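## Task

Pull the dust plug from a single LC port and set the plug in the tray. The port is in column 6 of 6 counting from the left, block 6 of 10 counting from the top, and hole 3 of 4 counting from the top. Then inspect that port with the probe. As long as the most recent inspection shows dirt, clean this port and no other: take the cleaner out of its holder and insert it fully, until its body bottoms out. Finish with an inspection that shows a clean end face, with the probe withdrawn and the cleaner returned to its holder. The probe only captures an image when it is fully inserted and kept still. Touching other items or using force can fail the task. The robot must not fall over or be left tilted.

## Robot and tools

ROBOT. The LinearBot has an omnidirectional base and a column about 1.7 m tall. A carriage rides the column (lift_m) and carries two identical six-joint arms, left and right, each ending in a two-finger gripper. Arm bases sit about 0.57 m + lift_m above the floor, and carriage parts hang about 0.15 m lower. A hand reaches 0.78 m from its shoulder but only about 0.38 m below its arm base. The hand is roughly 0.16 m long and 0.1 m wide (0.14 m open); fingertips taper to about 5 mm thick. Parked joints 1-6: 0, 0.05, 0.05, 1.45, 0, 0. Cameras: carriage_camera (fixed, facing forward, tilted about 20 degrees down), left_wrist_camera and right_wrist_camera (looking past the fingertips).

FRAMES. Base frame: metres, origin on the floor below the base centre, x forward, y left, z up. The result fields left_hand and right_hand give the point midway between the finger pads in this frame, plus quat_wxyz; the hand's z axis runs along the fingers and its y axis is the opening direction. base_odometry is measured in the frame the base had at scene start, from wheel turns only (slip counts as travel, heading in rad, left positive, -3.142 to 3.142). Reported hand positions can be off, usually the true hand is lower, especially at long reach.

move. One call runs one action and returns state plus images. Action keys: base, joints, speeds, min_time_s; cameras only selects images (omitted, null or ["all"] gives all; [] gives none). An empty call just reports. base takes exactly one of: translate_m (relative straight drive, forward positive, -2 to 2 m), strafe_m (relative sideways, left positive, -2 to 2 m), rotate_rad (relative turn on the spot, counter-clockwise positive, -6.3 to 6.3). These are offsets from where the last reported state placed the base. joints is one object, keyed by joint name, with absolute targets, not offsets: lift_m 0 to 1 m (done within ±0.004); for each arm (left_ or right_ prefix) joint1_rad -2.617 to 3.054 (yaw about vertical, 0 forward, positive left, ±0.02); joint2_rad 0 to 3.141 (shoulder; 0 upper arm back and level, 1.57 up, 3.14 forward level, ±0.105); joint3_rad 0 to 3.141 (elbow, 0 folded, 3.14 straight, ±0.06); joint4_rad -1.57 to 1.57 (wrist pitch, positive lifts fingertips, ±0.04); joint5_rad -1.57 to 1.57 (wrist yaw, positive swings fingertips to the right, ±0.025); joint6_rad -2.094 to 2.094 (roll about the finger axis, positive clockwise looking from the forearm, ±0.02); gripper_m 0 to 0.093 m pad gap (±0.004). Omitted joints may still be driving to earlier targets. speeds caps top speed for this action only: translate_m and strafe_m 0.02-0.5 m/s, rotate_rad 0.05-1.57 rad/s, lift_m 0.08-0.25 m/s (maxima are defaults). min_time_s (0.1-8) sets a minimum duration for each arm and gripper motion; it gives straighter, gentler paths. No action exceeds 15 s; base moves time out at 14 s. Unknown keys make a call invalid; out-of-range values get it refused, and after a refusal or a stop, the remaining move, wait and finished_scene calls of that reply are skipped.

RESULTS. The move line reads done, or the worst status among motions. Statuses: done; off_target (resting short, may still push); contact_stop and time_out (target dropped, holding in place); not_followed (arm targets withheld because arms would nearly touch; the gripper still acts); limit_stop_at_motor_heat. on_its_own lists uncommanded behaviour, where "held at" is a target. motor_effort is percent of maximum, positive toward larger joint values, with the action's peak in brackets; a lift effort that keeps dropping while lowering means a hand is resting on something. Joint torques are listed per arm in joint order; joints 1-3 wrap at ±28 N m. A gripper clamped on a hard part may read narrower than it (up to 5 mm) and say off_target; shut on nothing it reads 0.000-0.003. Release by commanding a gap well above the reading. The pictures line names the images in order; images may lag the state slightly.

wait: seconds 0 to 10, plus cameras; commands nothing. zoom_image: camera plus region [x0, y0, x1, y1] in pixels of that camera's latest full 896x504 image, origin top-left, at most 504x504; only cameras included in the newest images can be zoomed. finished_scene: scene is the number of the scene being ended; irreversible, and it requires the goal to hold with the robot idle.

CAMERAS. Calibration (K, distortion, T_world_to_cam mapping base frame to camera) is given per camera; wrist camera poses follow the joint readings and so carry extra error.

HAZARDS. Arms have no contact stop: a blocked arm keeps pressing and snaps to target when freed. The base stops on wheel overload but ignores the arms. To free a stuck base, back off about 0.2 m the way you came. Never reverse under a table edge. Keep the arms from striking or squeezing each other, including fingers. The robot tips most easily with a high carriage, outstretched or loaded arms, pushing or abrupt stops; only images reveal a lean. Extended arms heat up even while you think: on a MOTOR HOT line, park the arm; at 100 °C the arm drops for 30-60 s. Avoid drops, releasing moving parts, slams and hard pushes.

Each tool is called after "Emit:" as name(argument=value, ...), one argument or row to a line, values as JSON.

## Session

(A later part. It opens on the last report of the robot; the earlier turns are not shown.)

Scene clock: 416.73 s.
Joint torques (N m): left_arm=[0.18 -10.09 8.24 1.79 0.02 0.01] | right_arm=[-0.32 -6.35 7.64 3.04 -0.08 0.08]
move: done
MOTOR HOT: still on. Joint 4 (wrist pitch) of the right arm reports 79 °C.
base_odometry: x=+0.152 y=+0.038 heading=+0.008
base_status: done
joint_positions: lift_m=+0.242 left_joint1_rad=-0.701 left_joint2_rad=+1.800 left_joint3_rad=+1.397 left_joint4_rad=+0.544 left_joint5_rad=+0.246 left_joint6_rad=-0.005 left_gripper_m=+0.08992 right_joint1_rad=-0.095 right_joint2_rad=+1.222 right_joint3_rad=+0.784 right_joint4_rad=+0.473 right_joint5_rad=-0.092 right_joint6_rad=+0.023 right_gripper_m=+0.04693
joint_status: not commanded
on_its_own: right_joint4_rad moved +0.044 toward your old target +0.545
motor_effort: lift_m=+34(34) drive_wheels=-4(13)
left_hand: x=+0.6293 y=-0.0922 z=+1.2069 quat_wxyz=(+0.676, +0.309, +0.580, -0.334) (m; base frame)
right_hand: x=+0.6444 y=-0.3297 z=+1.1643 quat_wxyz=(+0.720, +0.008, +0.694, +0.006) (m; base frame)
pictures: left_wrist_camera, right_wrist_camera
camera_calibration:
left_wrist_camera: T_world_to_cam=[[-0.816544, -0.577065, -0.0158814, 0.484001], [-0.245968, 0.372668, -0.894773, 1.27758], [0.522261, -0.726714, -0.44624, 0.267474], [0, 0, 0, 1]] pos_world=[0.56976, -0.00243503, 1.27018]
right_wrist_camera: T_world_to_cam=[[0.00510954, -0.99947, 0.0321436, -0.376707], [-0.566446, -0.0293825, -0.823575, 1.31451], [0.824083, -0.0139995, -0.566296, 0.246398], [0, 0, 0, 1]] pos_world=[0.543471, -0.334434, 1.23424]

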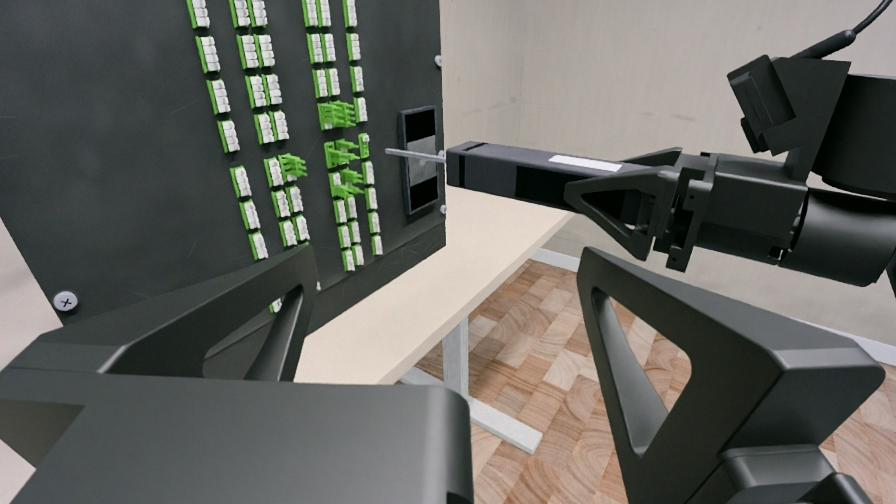

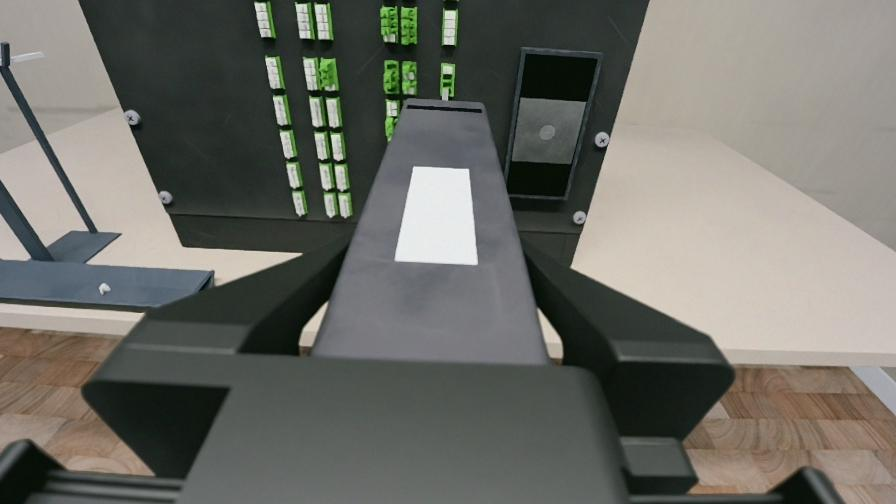

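Emit:
zoom_image(
  camera="right_wrist_camera",
  region=[510, 90, 592, 172],
)

Scaled by 6.146 from the camera's 896x504 image, which has a finer 1280x720 frame.

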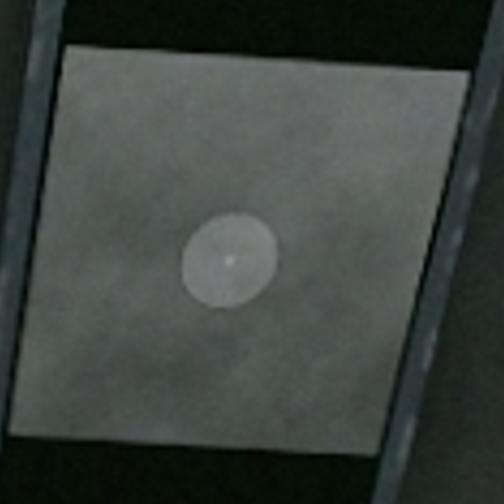

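Emit:
move(
  base={"translate_m": -0.15},
  joints={"right_joint4_rad": 0.47},
  cameras=[],
)

Emit:
finished_scene(
  scene=1,
)

Scene clock: 424.17 s.
Joint torques (N m): left_arm=[0.28 -10.17 8.35 1.82 0.06 0] | right_arm=[-0.34 -6.38 7.69 3.06 -0.1 0.08]
move: off_target
MOTOR HOT: still on. Joint 4 (wrist pitch) of the right arm reports 79 °C.
base_odometry: x=+0.002 y=+0.037 heading=+0.008
base_status: done
joint_positions: lift_m=+0.242 left_joint1_rad=-0.702 left_joint2_rad=+1.800 left_joint3_rad=+1.397 left_joint4_rad=+0.545 left_joint5_rad=+0.246 left_joint6_rad=-0.005 left_gripper_m=+0.08992 right_joint1_rad=-0.095 right_joint2_rad=+1.222 right_joint3_rad=+0.784 right_joint4_rad=+0.398 right_joint5_rad=-0.093 right_joint6_rad=+0.023 right_gripper_m=+0.04693
joint_status: right_joint4_rad off_target (ended at +0.398, target +0.470)
motor_effort: lift_m=+34(34) drive_wheels=-3(10)
left_hand: x=+0.6288 y=-0.0927 z=+1.2070 quat_wxyz=(+0.675, +0.309, +0.580, -0.335) (m; base frame)
right_hand: x=+0.6444 y=-0.3296 z=+1.1458 quat_wxyz=(+0.693, +0.010, +0.721, +0.009) (m; base frame)
pictures: none
No camera images: "cameras" was empty.

The scene is finished: the task was done.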